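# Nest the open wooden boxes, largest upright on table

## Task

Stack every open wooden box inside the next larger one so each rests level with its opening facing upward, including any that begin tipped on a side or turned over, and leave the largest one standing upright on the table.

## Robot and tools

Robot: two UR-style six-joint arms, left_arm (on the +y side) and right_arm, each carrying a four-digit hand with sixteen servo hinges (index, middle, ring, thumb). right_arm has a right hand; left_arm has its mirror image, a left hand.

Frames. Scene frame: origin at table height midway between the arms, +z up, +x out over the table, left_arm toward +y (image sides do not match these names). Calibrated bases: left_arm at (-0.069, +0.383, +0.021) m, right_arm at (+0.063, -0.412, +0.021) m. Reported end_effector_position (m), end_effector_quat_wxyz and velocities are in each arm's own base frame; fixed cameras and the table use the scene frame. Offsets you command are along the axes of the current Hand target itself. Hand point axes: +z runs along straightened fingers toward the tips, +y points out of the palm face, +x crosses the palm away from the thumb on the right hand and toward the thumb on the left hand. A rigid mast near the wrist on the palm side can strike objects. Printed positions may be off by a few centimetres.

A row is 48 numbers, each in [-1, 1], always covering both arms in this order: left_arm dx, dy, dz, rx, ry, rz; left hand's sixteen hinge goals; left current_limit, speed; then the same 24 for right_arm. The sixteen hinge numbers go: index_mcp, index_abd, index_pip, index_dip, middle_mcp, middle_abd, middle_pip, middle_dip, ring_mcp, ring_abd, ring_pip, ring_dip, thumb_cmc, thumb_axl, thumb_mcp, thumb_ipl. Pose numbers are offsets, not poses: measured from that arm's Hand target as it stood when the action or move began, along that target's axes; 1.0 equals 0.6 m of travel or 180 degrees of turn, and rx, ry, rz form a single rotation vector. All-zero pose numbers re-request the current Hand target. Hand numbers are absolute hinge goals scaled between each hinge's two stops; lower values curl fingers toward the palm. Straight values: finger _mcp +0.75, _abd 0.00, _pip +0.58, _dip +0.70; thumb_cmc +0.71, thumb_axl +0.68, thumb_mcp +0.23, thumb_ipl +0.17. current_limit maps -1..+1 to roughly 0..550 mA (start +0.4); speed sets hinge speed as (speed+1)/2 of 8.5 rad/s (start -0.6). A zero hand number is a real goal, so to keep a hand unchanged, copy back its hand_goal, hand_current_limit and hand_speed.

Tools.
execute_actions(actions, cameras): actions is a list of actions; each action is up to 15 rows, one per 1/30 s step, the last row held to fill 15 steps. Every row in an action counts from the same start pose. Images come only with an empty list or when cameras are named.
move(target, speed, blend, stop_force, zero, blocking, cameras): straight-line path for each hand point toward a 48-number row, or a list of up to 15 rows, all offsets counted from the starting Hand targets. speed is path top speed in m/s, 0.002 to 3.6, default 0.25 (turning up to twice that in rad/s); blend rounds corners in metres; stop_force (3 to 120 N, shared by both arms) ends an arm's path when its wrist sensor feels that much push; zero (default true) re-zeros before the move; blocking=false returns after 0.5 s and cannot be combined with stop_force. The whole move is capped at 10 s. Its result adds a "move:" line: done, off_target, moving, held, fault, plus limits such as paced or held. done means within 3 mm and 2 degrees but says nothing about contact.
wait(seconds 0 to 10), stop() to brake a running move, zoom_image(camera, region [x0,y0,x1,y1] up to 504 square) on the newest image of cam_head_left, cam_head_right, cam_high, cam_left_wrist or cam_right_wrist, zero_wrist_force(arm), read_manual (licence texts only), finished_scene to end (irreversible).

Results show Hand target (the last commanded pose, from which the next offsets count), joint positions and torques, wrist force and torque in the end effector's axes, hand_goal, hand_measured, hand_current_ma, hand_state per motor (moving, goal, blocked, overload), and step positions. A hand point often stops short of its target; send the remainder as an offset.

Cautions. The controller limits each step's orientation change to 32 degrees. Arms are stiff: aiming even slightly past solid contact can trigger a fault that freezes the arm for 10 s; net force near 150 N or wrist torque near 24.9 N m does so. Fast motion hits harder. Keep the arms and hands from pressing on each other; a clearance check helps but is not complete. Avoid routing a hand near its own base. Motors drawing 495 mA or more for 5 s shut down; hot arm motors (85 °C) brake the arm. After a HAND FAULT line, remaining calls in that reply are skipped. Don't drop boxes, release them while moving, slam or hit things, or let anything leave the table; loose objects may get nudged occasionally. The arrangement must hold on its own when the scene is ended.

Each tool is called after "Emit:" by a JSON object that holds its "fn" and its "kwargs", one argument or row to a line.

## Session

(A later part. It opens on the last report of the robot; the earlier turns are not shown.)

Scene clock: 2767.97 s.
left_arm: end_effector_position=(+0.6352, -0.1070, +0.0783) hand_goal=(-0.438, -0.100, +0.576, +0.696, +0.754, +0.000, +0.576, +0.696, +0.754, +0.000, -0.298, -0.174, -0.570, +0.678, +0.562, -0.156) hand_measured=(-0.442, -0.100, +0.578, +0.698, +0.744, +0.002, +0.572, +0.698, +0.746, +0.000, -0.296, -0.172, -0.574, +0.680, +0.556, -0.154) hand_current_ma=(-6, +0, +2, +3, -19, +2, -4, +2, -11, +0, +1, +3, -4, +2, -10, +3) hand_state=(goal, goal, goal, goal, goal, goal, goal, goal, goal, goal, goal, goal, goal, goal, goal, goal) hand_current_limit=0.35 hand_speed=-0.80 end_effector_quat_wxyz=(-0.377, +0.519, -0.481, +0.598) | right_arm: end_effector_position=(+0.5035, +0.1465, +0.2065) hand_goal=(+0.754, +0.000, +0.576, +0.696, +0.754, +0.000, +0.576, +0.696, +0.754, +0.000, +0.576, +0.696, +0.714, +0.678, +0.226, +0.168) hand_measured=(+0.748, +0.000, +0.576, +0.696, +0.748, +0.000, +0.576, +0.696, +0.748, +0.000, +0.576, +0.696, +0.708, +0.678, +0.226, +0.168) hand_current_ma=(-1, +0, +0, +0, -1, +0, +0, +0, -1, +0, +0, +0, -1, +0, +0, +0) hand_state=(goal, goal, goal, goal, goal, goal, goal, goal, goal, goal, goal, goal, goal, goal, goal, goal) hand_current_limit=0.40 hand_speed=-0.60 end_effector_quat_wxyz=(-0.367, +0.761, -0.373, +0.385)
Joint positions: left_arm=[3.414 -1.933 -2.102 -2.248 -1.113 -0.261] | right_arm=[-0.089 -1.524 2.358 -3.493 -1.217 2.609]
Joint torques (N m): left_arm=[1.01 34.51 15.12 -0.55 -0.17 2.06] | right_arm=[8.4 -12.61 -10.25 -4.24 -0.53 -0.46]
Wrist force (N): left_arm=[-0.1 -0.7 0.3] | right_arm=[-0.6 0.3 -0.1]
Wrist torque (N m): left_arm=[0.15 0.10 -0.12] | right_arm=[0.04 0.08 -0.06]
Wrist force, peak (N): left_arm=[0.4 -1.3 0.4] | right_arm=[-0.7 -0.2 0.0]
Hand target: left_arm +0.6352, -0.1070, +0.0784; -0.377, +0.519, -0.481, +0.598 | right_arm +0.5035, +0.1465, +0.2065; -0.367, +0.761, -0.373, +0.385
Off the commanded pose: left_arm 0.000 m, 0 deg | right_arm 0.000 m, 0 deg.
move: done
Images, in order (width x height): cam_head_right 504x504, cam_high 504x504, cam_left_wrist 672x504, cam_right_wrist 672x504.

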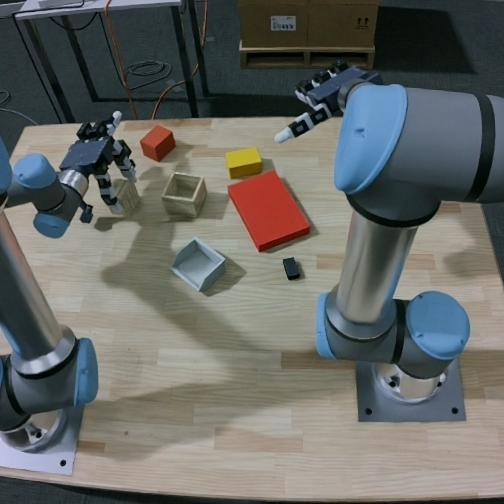

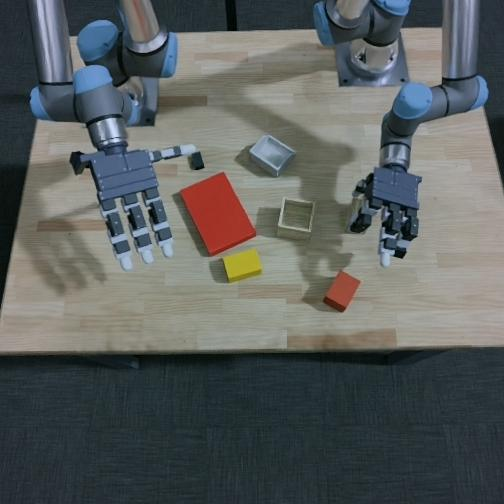

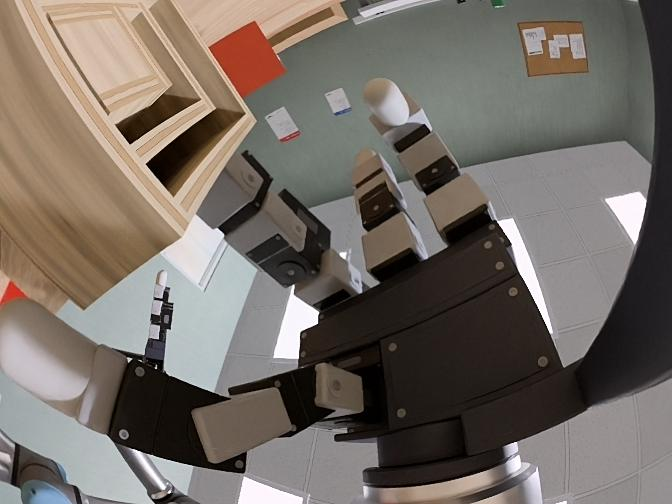

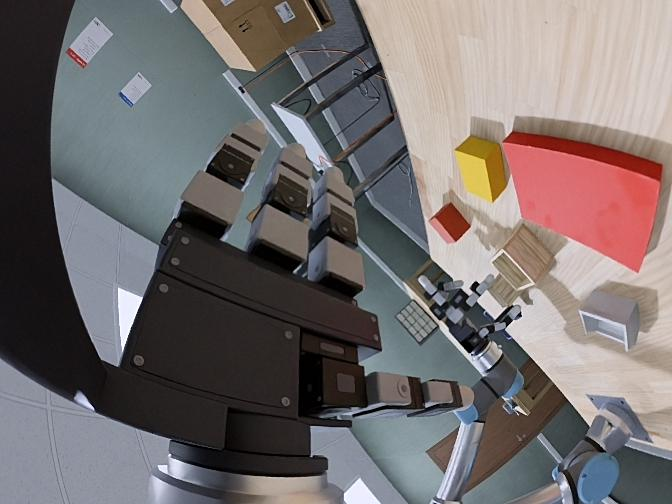

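Emit:
{"fn": "move", "kwargs": {
  "target": [0.0299,0.0335,0,0,0,0.1667,-0.438,-0.1,0.576,0.696,0.754,0,0.576,0.696,0.754,0,-0.299,-0.174,-0.571,0.678,0.562,-0.157,0.35,-0.8,0,0,0,0,0,0,0.754,0,0.576,0.696,0.754,0,0.576,0.696,0.754,0,0.576,0.696,0.714,0.678,0.226,0.168,0.4,-0.6],
  "speed": 0.08,
  "cameras": ["cam_high","cam_head_right","cam_right_wrist","cam_left_wrist"]
}}

Emit:
{"fn": "zoom_image", "kwargs": {
  "camera": "cam_head_right",
  "region": [90, 155, 150, 215]
}}

Emit:
{"fn": "zoom_image", "kwargs": {
  "camera": "cam_high",
  "region": [325, 180, 385, 240]
}}

Emit:
{"fn": "zoom_image", "kwargs": {
  "camera": "cam_right_wrist",
  "region": [470, 260, 530, 320]
}}

Scene clock: 2779.10 s.
left_arm: end_effector_position=(+0.6310, -0.1292, +0.0636) hand_goal=(-0.438, -0.100, +0.576, +0.696, +0.754, +0.000, +0.576, +0.696, +0.754, +0.000, -0.298, -0.174, -0.570, +0.678, +0.562, -0.156) hand_measured=(-0.442, -0.100, +0.578, +0.698, +0.744, +0.002, +0.572, +0.698, +0.746, +0.000, -0.296, -0.172, -0.570, +0.680, +0.556, -0.154) hand_current_ma=(-6, +0, +2, +3, -19, +1, -4, +2, -11, +0, +1, +3, +0, +2, -10, +3) hand_state=(goal, goal, goal, goal, goal, goal, goal, goal, goal, goal, goal, goal, goal, goal, goal, goal) hand_current_limit=0.35 hand_speed=-0.80 end_effector_quat_wxyz=(+0.519, -0.377, +0.598, -0.480) | right_arm: end_effector_position=(+0.5035, +0.1465, +0.2065) hand_goal=(+0.754, +0.000, +0.576, +0.696, +0.754, +0.000, +0.576, +0.696, +0.754, +0.000, +0.576, +0.696, +0.714, +0.678, +0.226, +0.168) hand_measured=(+0.748, +0.000, +0.576, +0.696, +0.748, +0.000, +0.576, +0.696, +0.748, +0.000, +0.576, +0.696, +0.708, +0.678, +0.226, +0.168) hand_current_ma=(-1, +0, +0, +0, -1, +0, +0, +0, -1, +0, +0, +0, -1, +0, +0, +0) hand_state=(goal, goal, goal, goal, goal, goal, goal, goal, goal, goal, goal, goal, goal, goal, goal, goal) hand_current_limit=0.40 hand_speed=-0.60 end_effector_quat_wxyz=(-0.367, +0.761, -0.373, +0.385)
Joint positions: left_arm=[3.257 -1.933 -2.114 -2.236 -1.27 0.262] | right_arm=[-0.089 -1.524 2.358 -3.493 -1.217 2.609]
Joint torques (N m): left_arm=[9.52 25.37 10.04 1.88 1.93 -2.66] | right_arm=[8.58 -12.45 -10.39 -4.25 -0.5 -0.48]
Wrist force (N): left_arm=[-0.6 -0.9 0.3] | right_arm=[-0.5 0.1 -0.1]
Wrist torque (N m): left_arm=[0.14 0.12 0.08] | right_arm=[0.02 0.07 -0.05]
Wrist force, peak (N): left_arm=[-0.7 -1.0 0.8] | right_arm=[-0.8 0.0 -0.1]
Hand target: left_arm +0.6310, -0.1291, +0.0636; +0.519, -0.377, +0.599, -0.480 | right_arm +0.5035, +0.1465, +0.2065; -0.367, +0.761, -0.373, +0.385
Off the commanded pose: left_arm 0.000 m, 0 deg | right_arm 0.000 m, 0 deg.
move: done
Images, in order (width x height): cam_head_right 504x504, cam_high 504x504, cam_left_wrist 672x504, cam_right_wrist 672x504.

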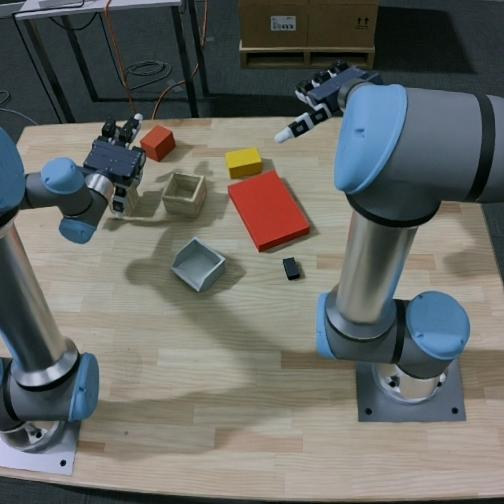

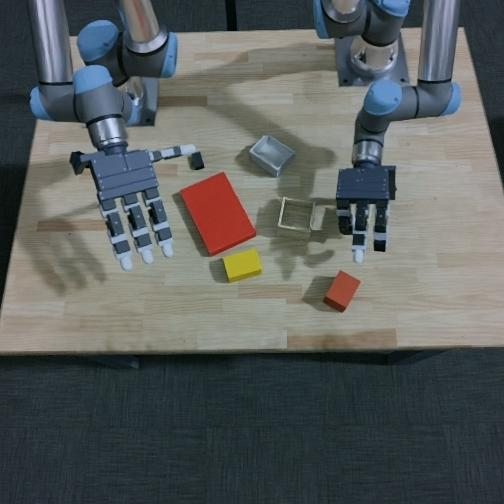

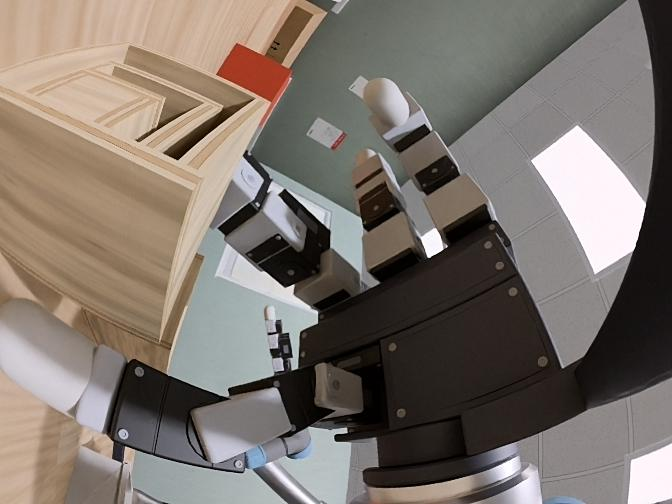

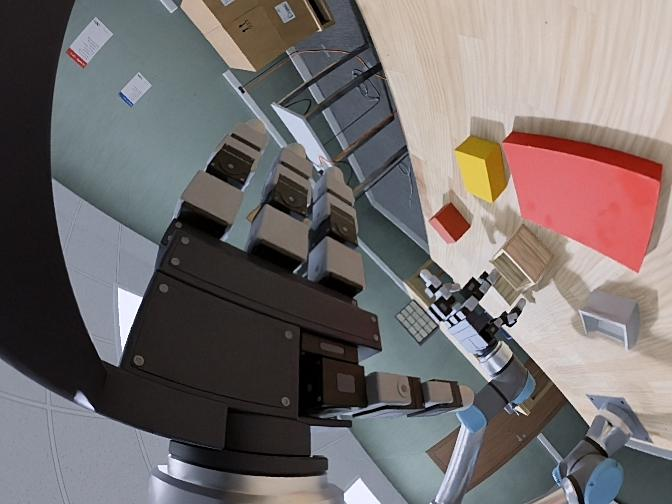

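Scaled by 8.400 from the camera's 504x504 image, which has a finer 720x720 frame.

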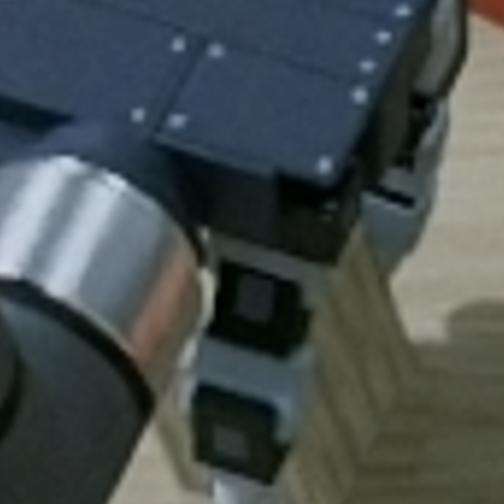

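Scaled by 8.400 from the camera's 504x504 image, which has a finer 720x720 frame.

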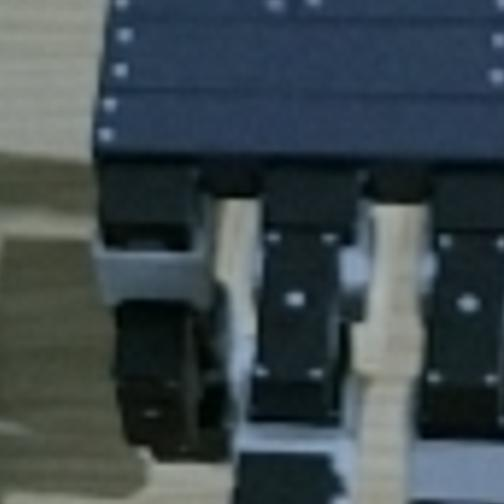

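Scaled by 8.400 from the camera's 672x504 image, which has a finer 960x720 frame.

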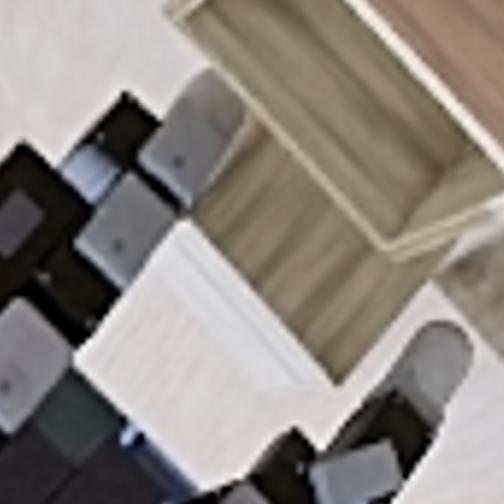

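Emit:
{"fn": "move", "kwargs": {
  "target": [
    [0,0,0,0,0,0,-0.62,-0.1,0.576,0.696,0.754,0,0.576,0.696,0.754,0,-0.299,-0.174,-0.571,0.678,0.34,-0.049,0.4,-0.8,0,0,0,0,0,0,0.754,0,0.576,0.696,0.754,0,0.576,0.696,0.754,0,0.576,0.696,0.714,0.678,0.226,0.168,0.4,-0.6],
    [-0.0078,-0.029,0,0,0,0,-0.62,-0.1,0.576,0.696,0.754,0,0.576,0.696,0.754,0,-0.299,-0.174,-0.571,0.678,0.34,-0.049,0.4,-0.8,0,0,0,0,0,0,0.754,0,0.576,0.696,0.754,0,0.576,0.696,0.754,0,0.576,0.696,0.714,0.678,0.226,0.168,0.4,-0.6]
  ],
  "speed": 0.03,
  "cameras": ["cam_head_right","cam_left_wrist"]
}}

Emit:
{"fn": "zoom_image", "kwargs": {
  "camera": "cam_head_right",
  "region": [90, 155, 150, 215]
}}

Scene clock: 2790.87 s.
left_arm: end_effector_position=(+0.6311, -0.1291, +0.0818) hand_goal=(-0.620, -0.100, +0.576, +0.696, +0.754, +0.000, +0.576, +0.696, +0.754, +0.000, -0.298, -0.174, -0.570, +0.678, +0.340, -0.048) hand_measured=(-0.524, -0.098, +0.616, +0.716, +0.744, +0.002, +0.572, +0.698, +0.746, +0.000, -0.296, -0.172, -0.566, +0.680, +0.448, -0.034) hand_current_ma=(+343, +3, +99, +39, -19, +1, -4, +2, -11, +0, +1, +3, +4, +2, +385, +38) hand_state=(blocked, goal, blocked, goal, goal, goal, goal, goal, goal, goal, goal, goal, goal, goal, blocked, goal) hand_current_limit=0.40 hand_speed=-0.80 end_effector_quat_wxyz=(+0.519, -0.377, +0.598, -0.480) end_effector_velocity=(+0.000, +0.000, -0.001) end_effector_angular_velocity=(+0.000, -0.002, +0.000) | right_arm: end_effector_position=(+0.5035, +0.1465, +0.2065) hand_goal=(+0.754, +0.000, +0.576, +0.696, +0.754, +0.000, +0.576, +0.696, +0.754, +0.000, +0.576, +0.696, +0.714, +0.678, +0.226, +0.168) hand_measured=(+0.748, +0.000, +0.576, +0.696, +0.748, +0.000, +0.576, +0.696, +0.748, +0.000, +0.576, +0.696, +0.708, +0.678, +0.226, +0.168) hand_current_ma=(-1, +0, +0, +0, -1, +0, +0, +0, -1, +0, +0, +0, -1, +0, +0, +0) hand_state=(goal, goal, goal, goal, goal, goal, goal, goal, goal, goal, goal, goal, goal, goal, goal, goal) hand_current_limit=0.40 hand_speed=-0.60 end_effector_quat_wxyz=(-0.367, +0.761, -0.373, +0.385)
Joint positions: left_arm=[3.258 -1.895 -2.102 -2.287 -1.27 0.262] | right_arm=[-0.089 -1.524 2.358 -3.493 -1.217 2.609]
Joint velocities: left_arm=[0 -0.002 -0.001 0.005 0 0] | right_arm=[within noise]
Joint torques (N m): left_arm=[8.51 16.97 12.4 4.64 2.07 1.09] | right_arm=[8.33 -13.02 -10.64 -4.31 -0.45 -0.48]
Wrist force (N): left_arm=[-0.3 0.3 0.8] | right_arm=[-0.4 0.1 -0.3]
Wrist torque (N m): left_arm=[0.19 0.12 0.07] | right_arm=[0.03 0.06 -0.04]
Wrist force, peak (N): left_arm=[-0.5 -3.6 -0.7] | right_arm=[-0.8 -0.2 0.0]
Hand target: left_arm +0.6310, -0.1291, +0.0816; +0.519, -0.377, +0.599, -0.480 | right_arm +0.5035, +0.1465, +0.2065; -0.367, +0.761, -0.373, +0.385
Off the commanded pose: left_arm 0.000 m, 0 deg | right_arm 0.000 m, 0 deg.
move: done
Images, in order (width x height): cam_head_right 504x504, cam_left_wrist 672x504.

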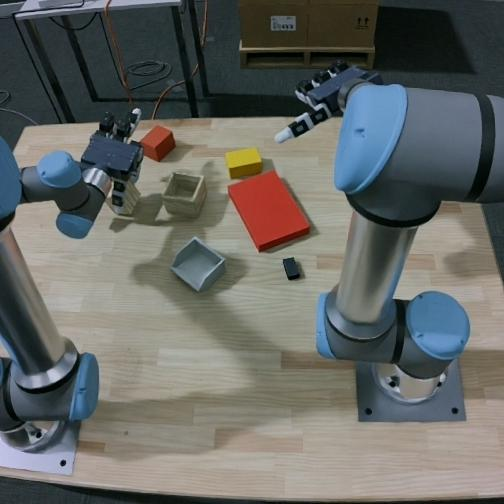

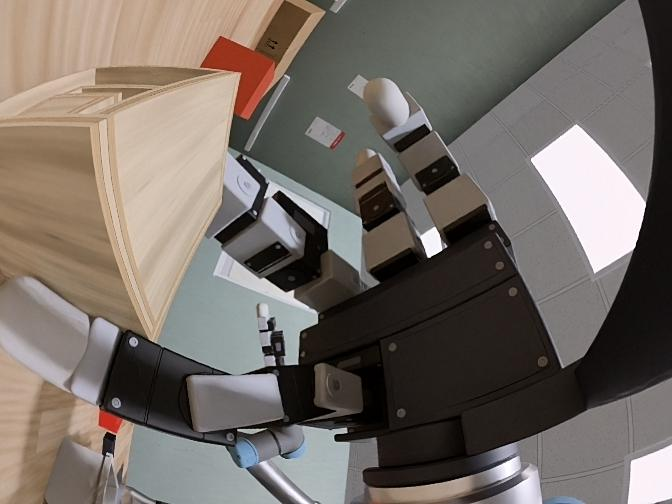

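Scaled by 8.400 from the camera's 504x504 image, which has a finer 720x720 frame.

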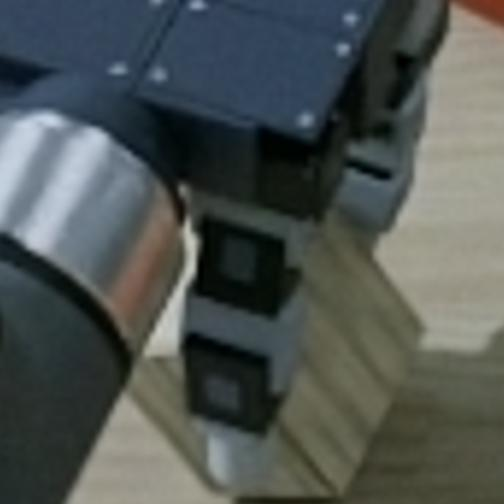

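Emit:
{"fn": "move", "kwargs": {
  "target": [
    [-0.0322,0.0157,0,0,0,-0.1278,-0.62,-0.1,0.576,0.696,0.754,0,0.576,0.696,0.754,0,-0.299,-0.174,-0.571,0.678,0.34,-0.049,0.4,-0.8,0,0,0,0,0,0,0.754,0,0.576,0.696,0.754,0,0.576,0.696,0.754,0,0.576,0.696,0.714,0.678,0.226,0.168,0.4,-0.6],
    [-0.0257,0.0399,0,0,0,-0.1278,-0.62,-0.1,0.576,0.696,0.754,0,0.576,0.696,0.754,0,-0.299,-0.174,-0.571,0.678,0.34,-0.049,0.4,-0.8,0,0,0,0,0,0,0.754,0,0.576,0.696,0.754,0,0.576,0.696,0.754,0,0.576,0.696,0.714,0.678,0.226,0.168,0.4,-0.6]
  ],
  "speed": 0.05,
  "cameras": ["cam_head_right","cam_left_wrist"]
}}

Emit:
{"fn": "zoom_image", "kwargs": {
  "camera": "cam_head_right",
  "region": [90, 155, 150, 215]
}}

Scene clock: 2808.80 s.
left_arm: end_effector_position=(+0.6348, -0.1084, +0.0623) hand_goal=(-0.620, -0.100, +0.576, +0.696, +0.754, +0.000, +0.576, +0.696, +0.754, +0.000, -0.298, -0.174, -0.570, +0.678, +0.340, -0.048) hand_measured=(-0.524, -0.100, +0.618, +0.716, +0.744, +0.002, +0.572, +0.698, +0.746, +0.000, -0.296, -0.172, -0.570, +0.680, +0.446, -0.032) hand_current_ma=(+343, +0, +103, +39, -19, +1, -4, +2, -11, +0, +1, +3, -1, +2, +385, +45) hand_state=(blocked, goal, blocked, goal, goal, goal, goal, goal, goal, goal, goal, goal, goal, goal, blocked, goal) hand_current_limit=0.40 hand_speed=-0.80 end_effector_quat_wxyz=(-0.413, +0.489, -0.511, +0.574) | right_arm: end_effector_position=(+0.5035, +0.1465, +0.2065) hand_goal=(+0.754, +0.000, +0.576, +0.696, +0.754, +0.000, +0.576, +0.696, +0.754, +0.000, +0.576, +0.696, +0.714, +0.678, +0.226, +0.168) hand_measured=(+0.748, +0.000, +0.576, +0.696, +0.748, +0.000, +0.576, +0.696, +0.748, +0.000, +0.576, +0.696, +0.708, +0.678, +0.226, +0.168) hand_current_ma=(-1, +0, +0, +0, -1, +0, +0, +0, -1, +0, +0, +0, -1, +0, +0, +0) hand_state=(goal, goal, goal, goal, goal, goal, goal, goal, goal, goal, goal, goal, goal, goal, goal, goal) hand_current_limit=0.40 hand_speed=-0.60 end_effector_quat_wxyz=(-0.367, +0.761, -0.373, +0.385)
Joint positions: left_arm=[3.389 -1.955 -2.113 -2.216 -1.138 -0.139] | right_arm=[-0.089 -1.524 2.358 -3.493 -1.217 2.609]
Joint torques (N m): left_arm=[-8.99 44.19 22.77 -0.48 -2.46 0.42] | right_arm=[8.14 -12.27 -10.27 -4.34 -0.44 -0.46]
Wrist force (N): left_arm=[-0.1 -0.5 0.2] | right_arm=[-0.6 0.0 -0.2]
Wrist torque (N m): left_arm=[0.16 0.07 -0.07] | right_arm=[0.01 0.08 -0.06]
Wrist force, peak (N): left_arm=[1.2 -3.6 0.8] | right_arm=[-0.9 0.2 0.1]
Hand target: left_arm +0.6349, -0.1084, +0.0625; -0.413, +0.488, -0.511, +0.574 | right_arm +0.5035, +0.1465, +0.2065; -0.367, +0.761, -0.373, +0.385
Off the commanded pose: left_arm 0.000 m, 0 deg | right_arm 0.000 m, 0 deg.
move: done
Images, in order (width x height): cam_head_right 504x504, cam_left_wrist 672x504.

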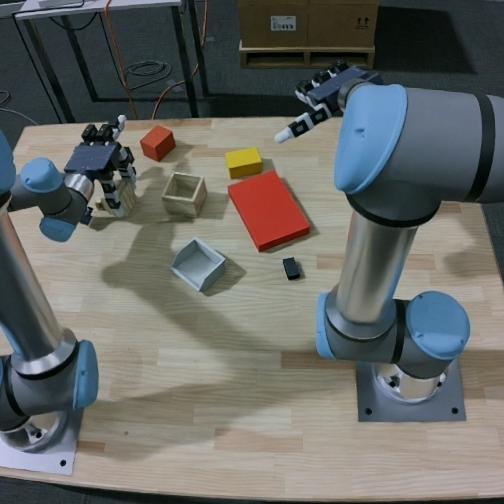

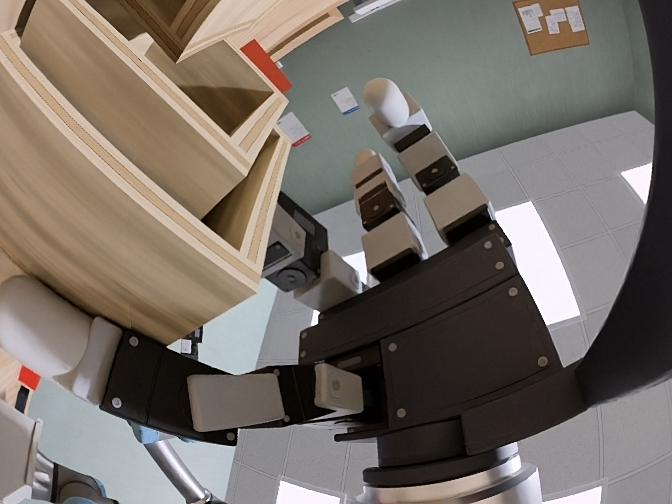

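Scaled by 8.400 from the camera's 504x504 image, which has a finer 720x720 frame.

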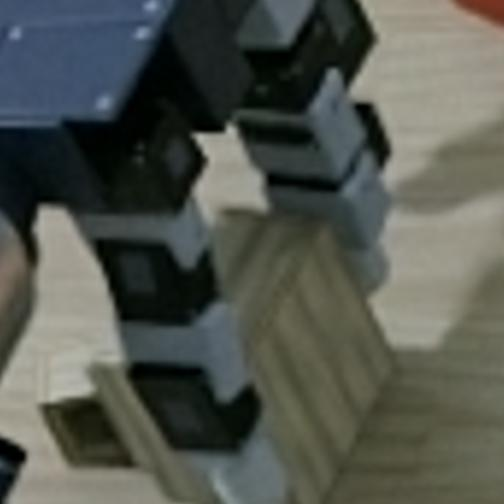

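Emit:
{"fn": "execute_actions", "kwargs": {
  "actions": [],
  "cameras": ["cam_head_left","cam_high","cam_right_wrist","cam_left_wrist"]
}}

Emit:
{"fn": "zoom_image", "kwargs": {
  "camera": "cam_high",
  "region": [335, 180, 405, 250]
}}

Emit:
{"fn": "zoom_image", "kwargs": {
  "camera": "cam_head_left",
  "region": [80, 155, 150, 225]
}}

Emit:
{"fn": "zoom_image", "kwargs": {
  "camera": "cam_left_wrist",
  "region": [0, 0, 336, 336]
}}

Scene clock: 2814.07 s.
left_arm: end_effector_position=(+0.6349, -0.1084, +0.0625) hand_goal=(-0.620, -0.100, +0.576, +0.696, +0.754, +0.000, +0.576, +0.696, +0.754, +0.000, -0.298, -0.174, -0.570, +0.678, +0.340, -0.048) hand_measured=(-0.524, -0.100, +0.618, +0.716, +0.744, +0.002, +0.572, +0.698, +0.746, +0.000, -0.296, -0.172, -0.572, +0.680, +0.446, -0.032) hand_current_ma=(+343, +0, +103, +39, -19, +1, -4, +2, -11, +0, +1, +3, -1, +2, +385, +45) hand_state=(blocked, goal, blocked, goal, goal, goal, goal, goal, goal, goal, goal, goal, goal, goal, blocked, goal) hand_current_limit=0.40 hand_speed=-0.80 end_effector_quat_wxyz=(-0.413, +0.488, -0.511, +0.574) | right_arm: end_effector_position=(+0.5035, +0.1465, +0.2065) hand_goal=(+0.754, +0.000, +0.576, +0.696, +0.754, +0.000, +0.576, +0.696, +0.754, +0.000, +0.576, +0.696, +0.714, +0.678, +0.226, +0.168) hand_measured=(+0.748, +0.000, +0.576, +0.696, +0.748, +0.000, +0.576, +0.696, +0.748, +0.000, +0.576, +0.696, +0.708, +0.678, +0.226, +0.168) hand_current_ma=(-1, +0, +0, +0, -1, +0, +0, +0, -1, +0, +0, +0, -1, +0, +0, +0) hand_state=(goal, goal, goal, goal, goal, goal, goal, goal, goal, goal, goal, goal, goal, goal, goal, goal) hand_current_limit=0.40 hand_speed=-0.60 end_effector_quat_wxyz=(-0.367, +0.761, -0.373, +0.385)
Joint positions: left_arm=[3.389 -1.954 -2.113 -2.216 -1.138 -0.139] | right_arm=[-0.089 -1.524 2.358 -3.493 -1.217 2.609]
Joint velocities: within noise
Joint torques (N m): left_arm=[-10.64 44.22 23.42 2.62 -0.66 -2.28] | right_arm=[8.86 -12.51 -10.33 -4.36 -0.45 -0.47]
Motor temperatures (°C): left_arm=[25 27 25 32 28 26] | right_arm=[23 23 24 40 34 30]
Wrist force (N): left_arm=[0.3 -0.5 0.0] | right_arm=[-0.4 0.2 -0.2]
Wrist torque (N m): left_arm=[0.16 0.03 -0.06] | right_arm=[0.03 0.05 -0.04]
Wrist force, peak (N): left_arm=[0.3 -0.6 0.3] | right_arm=[-0.7 0.2 -0.3]
Hand target: left_arm +0.6349, -0.1084, +0.0625; -0.413, +0.488, -0.511, +0.574 | right_arm +0.5035, +0.1465, +0.2065; -0.367, +0.761, -0.373, +0.385
Off the commanded pose: left_arm 0.000 m, 0 deg | right_arm 0.000 m, 0 deg.
Images, in order (width x height): cam_head_left 504x504, cam_high 504x504, cam_left_wrist 672x504, cam_right_wrist 672x504.

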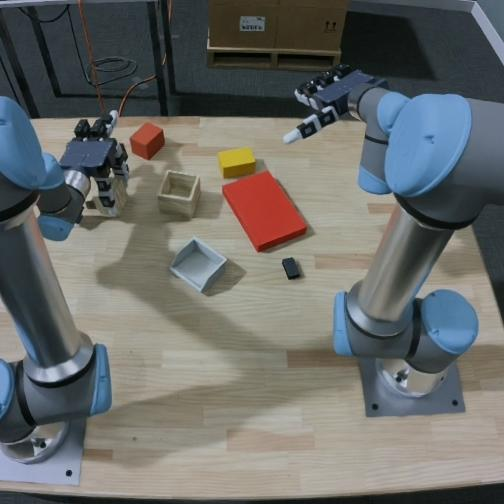

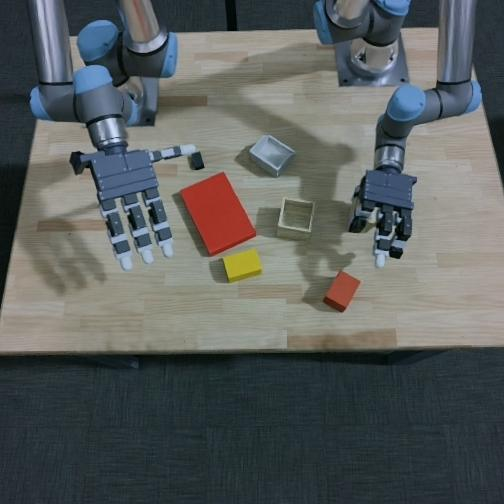

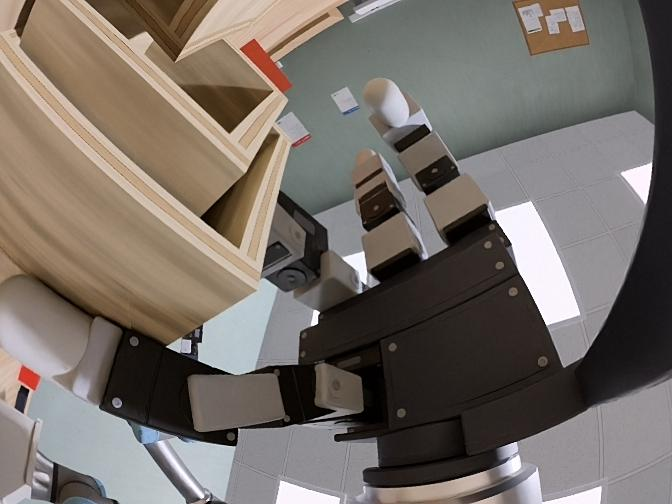

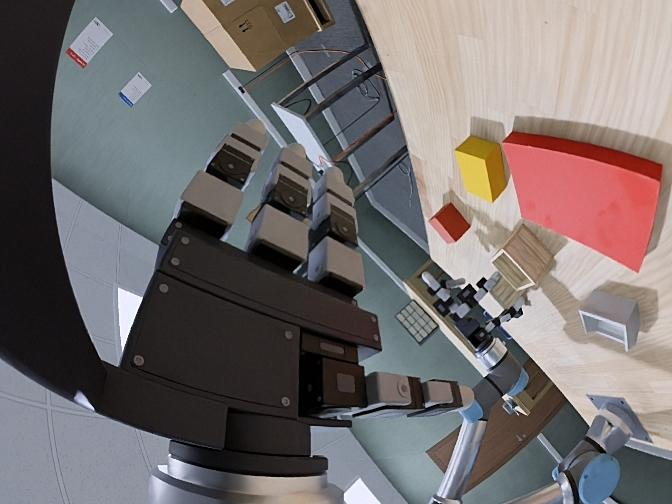

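Scaled by 7.200 from the camera's 504x504 image, which has a finer 720x720 frame.

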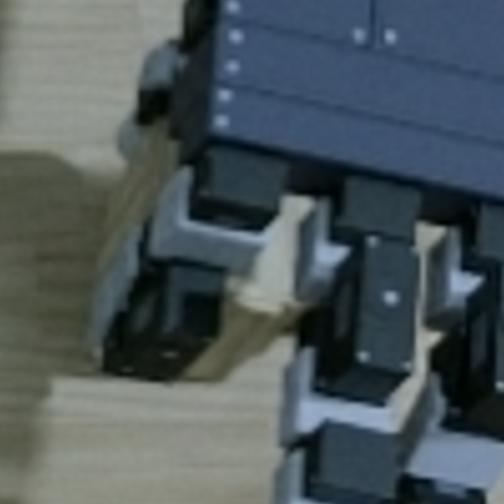

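Scaled by 7.200 from the camera's 504x504 image, which has a finer 720x720 frame.

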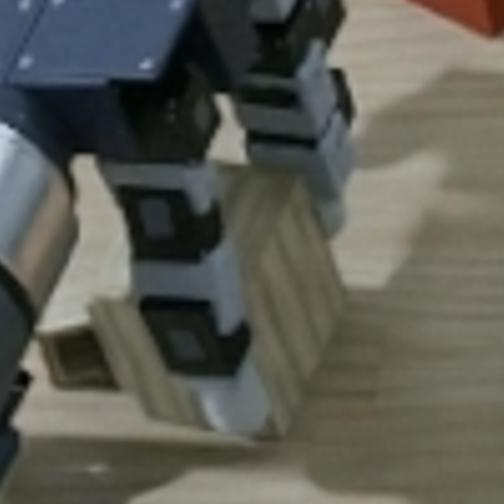

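Scaled by 1.500 from the camera's 672x504 image, which has a finer 960x720 frame.

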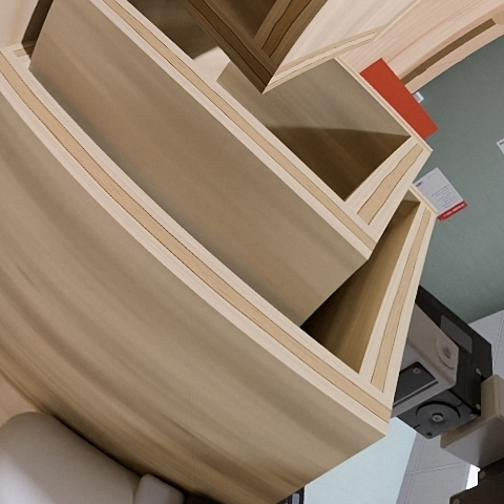

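Emit:
{"fn": "move", "kwargs": {
  "target": [0,0,0,0,0,0,-0.438,-0.1,0.576,0.696,0.754,0,0.576,0.696,0.754,0,-0.299,-0.174,-0.571,0.678,0.562,-0.157,0.35,-0.8,0,0,0,0,0,0,0.754,0,0.576,0.696,0.754,0,0.576,0.696,0.754,0,0.576,0.696,0.714,0.678,0.226,0.168,0.4,-0.6],
  "speed": 0.05,
  "cameras": ["cam_head_left","cam_head_right","cam_left_wrist"]
}}

Emit:
{"fn": "zoom_image", "kwargs": {
  "camera": "cam_head_left",
  "region": [80, 155, 150, 225]
}}

Emit:
{"fn": "zoom_image", "kwargs": {
  "camera": "cam_head_right",
  "region": [80, 155, 150, 225]
}}

Scene clock: 2820.53 s.
left_arm: end_effector_position=(+0.6349, -0.1084, +0.0625) hand_goal=(-0.438, -0.100, +0.576, +0.696, +0.754, +0.000, +0.576, +0.696, +0.754, +0.000, -0.298, -0.174, -0.570, +0.678, +0.562, -0.156) hand_measured=(-0.442, -0.102, +0.578, +0.698, +0.744, +0.002, +0.572, +0.698, +0.746, +0.000, -0.296, -0.172, -0.570, +0.680, +0.556, -0.154) hand_current_ma=(-7, -1, +2, +3, -19, +1, -4, +2, -11, +0, +1, +3, +0, +2, -10, +3) hand_state=(goal, goal, goal, goal, goal, goal, goal, goal, goal, goal, goal, goal, goal, goal, goal, goal) hand_current_limit=0.35 hand_speed=-0.80 end_effector_quat_wxyz=(-0.413, +0.488, -0.511, +0.574) | right_arm: end_effector_position=(+0.5035, +0.1465, +0.2065) hand_goal=(+0.754, +0.000, +0.576, +0.696, +0.754, +0.000, +0.576, +0.696, +0.754, +0.000, +0.576, +0.696, +0.714, +0.678, +0.226, +0.168) hand_measured=(+0.748, +0.000, +0.576, +0.696, +0.748, +0.000, +0.576, +0.696, +0.748, +0.000, +0.576, +0.696, +0.708, +0.678, +0.226, +0.168) hand_current_ma=(-1, +0, +0, +0, -1, +0, +0, +0, -1, +0, +0, +0, -1, +0, +0, +0) hand_state=(goal, goal, goal, goal, goal, goal, goal, goal, goal, goal, goal, goal, goal, goal, goal, goal) hand_current_limit=0.40 hand_speed=-0.60 end_effector_quat_wxyz=(-0.367, +0.761, -0.373, +0.385)
Joint positions: left_arm=[3.389 -1.954 -2.113 -2.216 -1.138 -0.139] | right_arm=[-0.089 -1.524 2.358 -3.493 -1.217 2.609]
Joint torques (N m): left_arm=[-9.69 43.4 23.08 3.22 1.47 -2.25] | right_arm=[8.04 -12.67 -10.13 -4.34 -0.54 -0.55]
Wrist force (N): left_arm=[0.2 -0.9 0.6] | right_arm=[-0.3 0.1 0.2]
Wrist torque (N m): left_arm=[0.10 0.05 -0.08] | right_arm=[-0.01 0.04 -0.03]
Wrist force, peak (N): left_arm=[0.2 -1.1 0.4] | right_arm=[-0.7 0.2 0.1]
Hand target: left_arm +0.6349, -0.1084, +0.0625; -0.413, +0.488, -0.511, +0.574 | right_arm +0.5035, +0.1465, +0.2065; -0.367, +0.761, -0.373, +0.385
Off the commanded pose: left_arm 0.000 m, 0 deg | right_arm 0.000 m, 0 deg.
move: done
Images, in order (width x height): cam_head_left 504x504, cam_head_right 504x504, cam_left_wrist 672x504.

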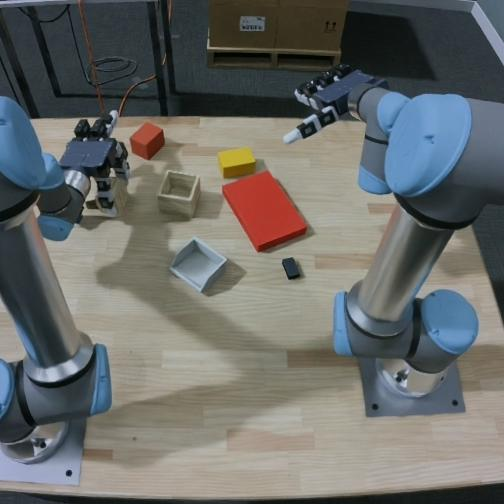

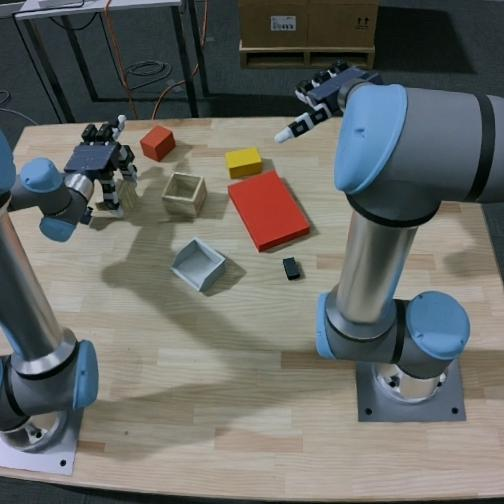

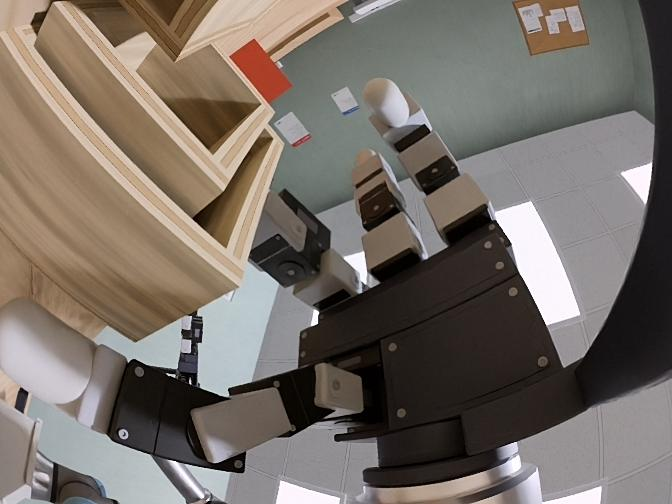

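Scaled by 7.200 from the camera's 504x504 image, which has a finer 720x720 frame.

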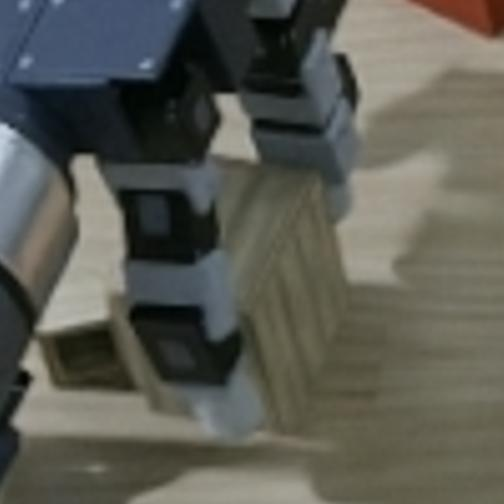

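Scaled by 7.200 from the camera's 504x504 image, which has a finer 720x720 frame.

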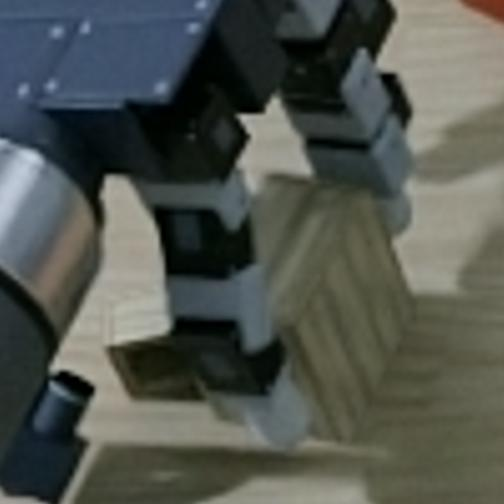

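Emit:
{"fn": "move", "kwargs": {
  "target": [
    [0.0139,-0.099,0,0,0,0,-0.438,-0.1,0.576,0.696,0.754,0,0.576,0.696,0.754,0,-0.299,-0.174,-0.571,0.678,0.562,-0.157,0.35,-0.8,0,0,0,0,0,0,0.754,0,0.576,0.696,0.754,0,0.576,0.696,0.754,0,0.576,0.696,0.714,0.678,0.226,0.168,0.4,-0.6],
    [0.028,-0.2,-0.3,0,0,0.0444,-0.438,-0.1,0.576,0.696,0.754,0,0.576,0.696,0.754,0,-0.299,-0.174,-0.571,0.678,0.562,-0.157,0.35,-0.8,0,0,0,0,0,0,0.754,0,0.576,0.696,0.754,0,0.576,0.696,0.754,0,0.576,0.696,0.714,0.678,0.226,0.168,0.4,-0.6]
  ],
  "speed": 0.12,
  "blend": 0.01,
  "cameras": ["all"]
}}

Emit:
{"fn": "zoom_image", "kwargs": {
  "camera": "cam_head_left",
  "region": [70, 155, 150, 235]
}}

Emit:
{"fn": "zoom_image", "kwargs": {
  "camera": "cam_head_right",
  "region": [80, 155, 150, 225]
}}

Emit:
{"fn": "zoom_image", "kwargs": {
  "camera": "cam_high",
  "region": [325, 180, 405, 260]
}}

Scene clock: 2834.00 s.
left_arm: end_effector_position=(+0.4580, -0.0752, +0.1837) hand_goal=(-0.438, -0.100, +0.576, +0.696, +0.754, +0.000, +0.576, +0.696, +0.754, +0.000, -0.298, -0.174, -0.570, +0.678, +0.562, -0.156) hand_measured=(-0.442, -0.102, +0.578, +0.698, +0.744, +0.002, +0.572, +0.698, +0.746, +0.000, -0.296, -0.172, -0.570, +0.680, +0.558, -0.154) hand_current_ma=(-5, -1, +2, +3, -19, +1, -4, +2, -11, +0, +1, +3, +0, +2, -8, +3) hand_state=(goal, goal, goal, goal, goal, goal, goal, goal, goal, goal, goal, goal, goal, goal, goal, goal) hand_current_limit=0.35 hand_speed=-0.80 end_effector_quat_wxyz=(+0.452, -0.452, +0.544, -0.544) | right_arm: end_effector_position=(+0.5035, +0.1465, +0.2065) hand_goal=(+0.754, +0.000, +0.576, +0.696, +0.754, +0.000, +0.576, +0.696, +0.754, +0.000, +0.576, +0.696, +0.714, +0.678, +0.226, +0.168) hand_measured=(+0.748, +0.000, +0.576, +0.696, +0.748, +0.000, +0.576, +0.696, +0.748, +0.000, +0.576, +0.696, +0.708, +0.678, +0.226, +0.168) hand_current_ma=(-1, +0, +0, +0, -1, +0, +0, +0, -1, +0, +0, +0, -1, +0, +0, +0) hand_state=(goal, goal, goal, goal, goal, goal, goal, goal, goal, goal, goal, goal, goal, goal, goal, goal) hand_current_limit=0.40 hand_speed=-0.60 end_effector_quat_wxyz=(-0.367, +0.761, -0.373, +0.385)
Joint positions: left_arm=[3.695 -1.221 -2.436 -2.626 -0.833 0] | right_arm=[-0.089 -1.524 2.358 -3.493 -1.217 2.609]
Joint torques (N m): left_arm=[-1.75 6.91 25.42 2.37 -1.3 -2.14] | right_arm=[8.35 -12.66 -9.65 -4.26 -0.37 -0.49]
Wrist force (N): left_arm=[0.2 -1.0 0.0] | right_arm=[-0.5 0.1 -0.1]
Wrist torque (N m): left_arm=[0.14 0.05 0.02] | right_arm=[0.01 0.06 -0.05]
Wrist force, peak (N): left_arm=[0.2 -1.9 1.2] | right_arm=[-0.8 0.2 -0.2]
Hand target: left_arm +0.4580, -0.0752, +0.1837; +0.452, -0.452, +0.544, -0.544 | right_arm +0.5035, +0.1465, +0.2065; -0.367, +0.761, -0.373, +0.385
Off the commanded pose: left_arm 0.000 m, 0 deg | right_arm 0.000 m, 0 deg.
move: done

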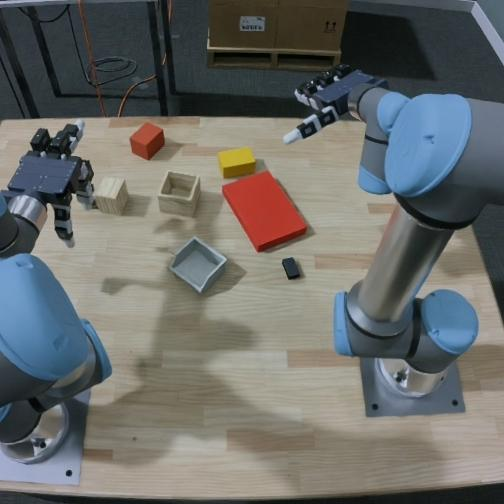

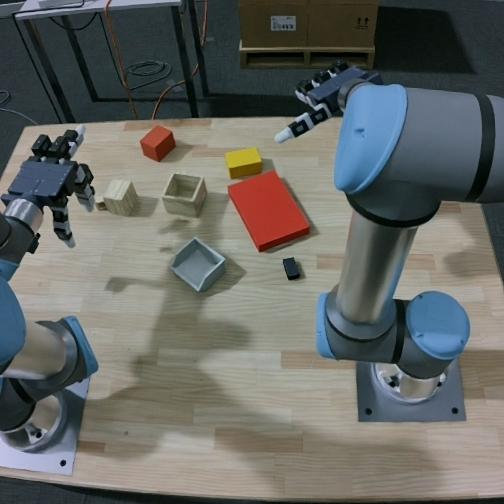

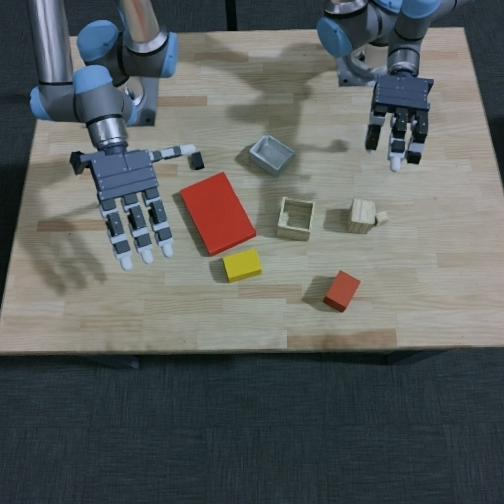

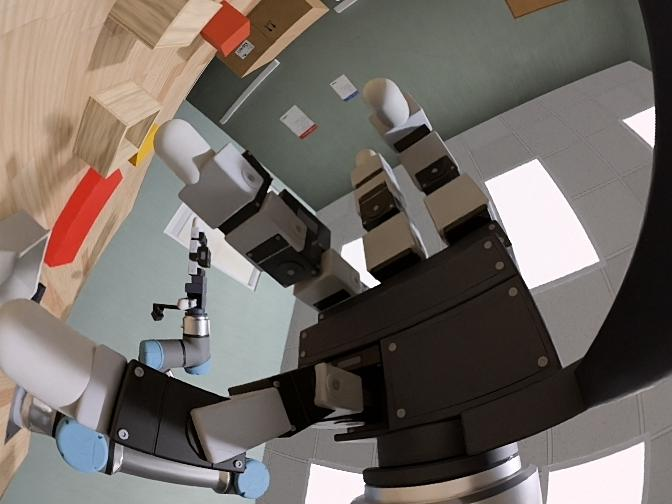

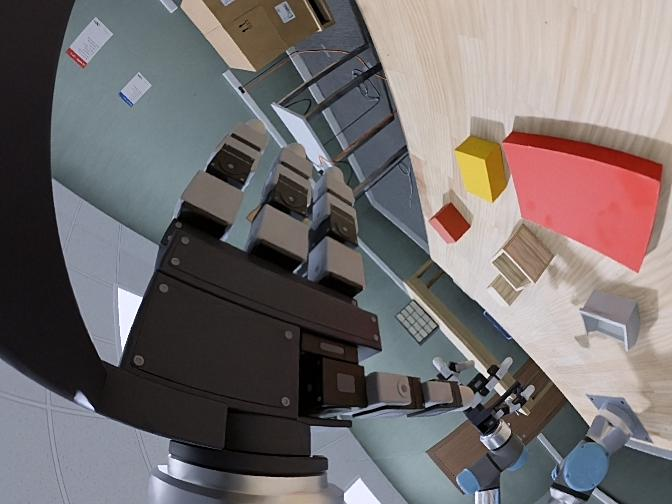

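Scaled by 6.300 from the camera's 504x504 image, which has a finer 720x720 frame.

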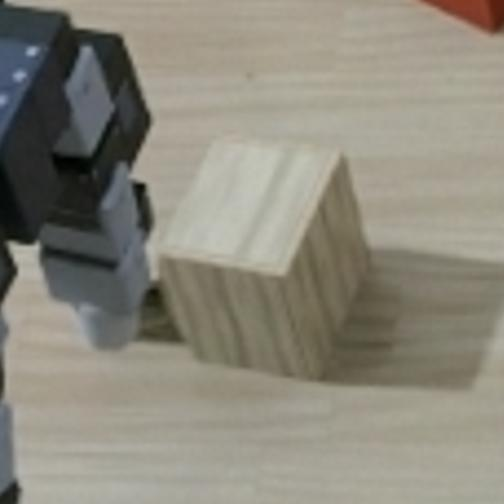

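Scaled by 7.200 from the camera's 504x504 image, which has a finer 720x720 frame.

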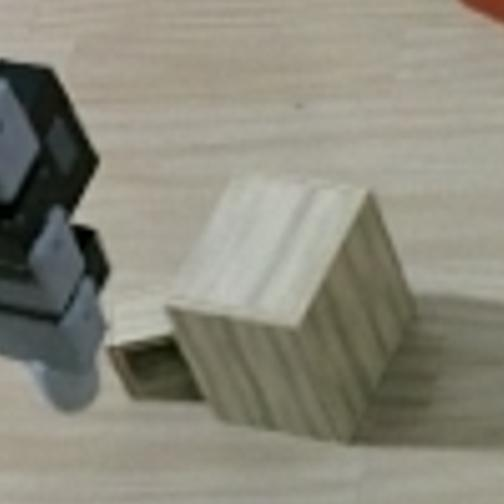

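Scaled by 6.300 from the camera's 504x504 image, which has a finer 720x720 frame.

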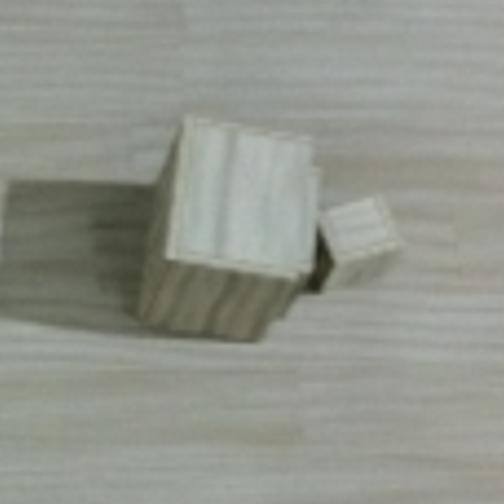

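Emit:
{"fn": "zoom_image", "kwargs": {
  "camera": "cam_high",
  "region": [345, 190, 395, 240]
}}

Emit:
{"fn": "zoom_image", "kwargs": {
  "camera": "cam_right_wrist",
  "region": [475, 260, 535, 320]
}}

Emit:
{"fn": "zoom_image", "kwargs": {
  "camera": "cam_head_right",
  "region": [90, 180, 140, 230]
}}

Emit:
{"fn": "zoom_image", "kwargs": {
  "camera": "cam_left_wrist",
  "region": [50, 0, 250, 200]
}}

Scaled by 10.080 from the camera's 504x504 image, which has a finer 720x720 frame.

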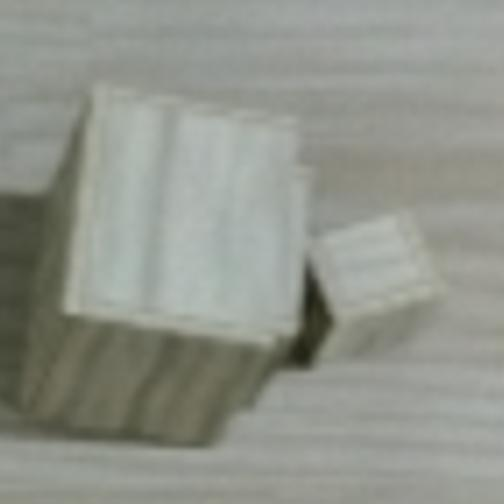

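Scaled by 8.400 from the camera's 672x504 image, which has a finer 960x720 frame.

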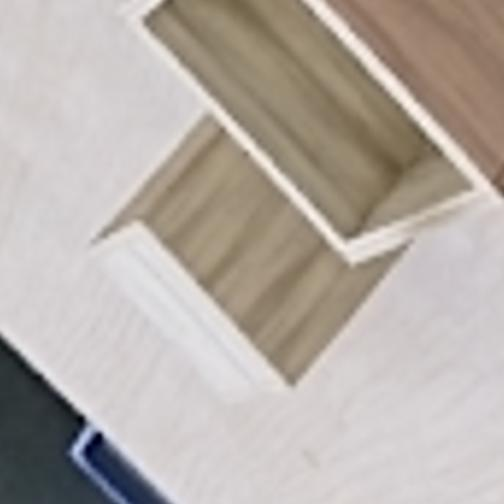

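Scaled by 10.080 from the camera's 504x504 image, which has a finer 720x720 frame.

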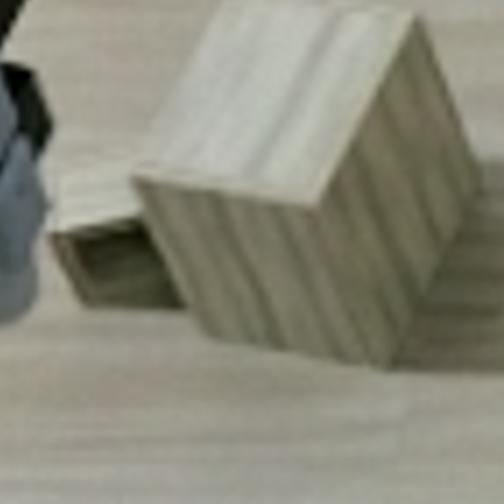

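Scaled by 2.520 from the camera's 672x504 image, which has a finer 960x720 frame.

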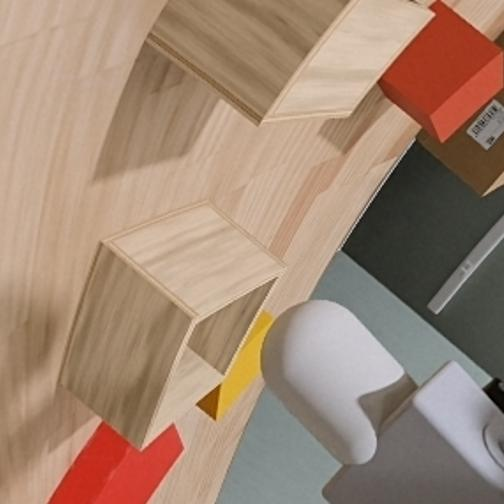

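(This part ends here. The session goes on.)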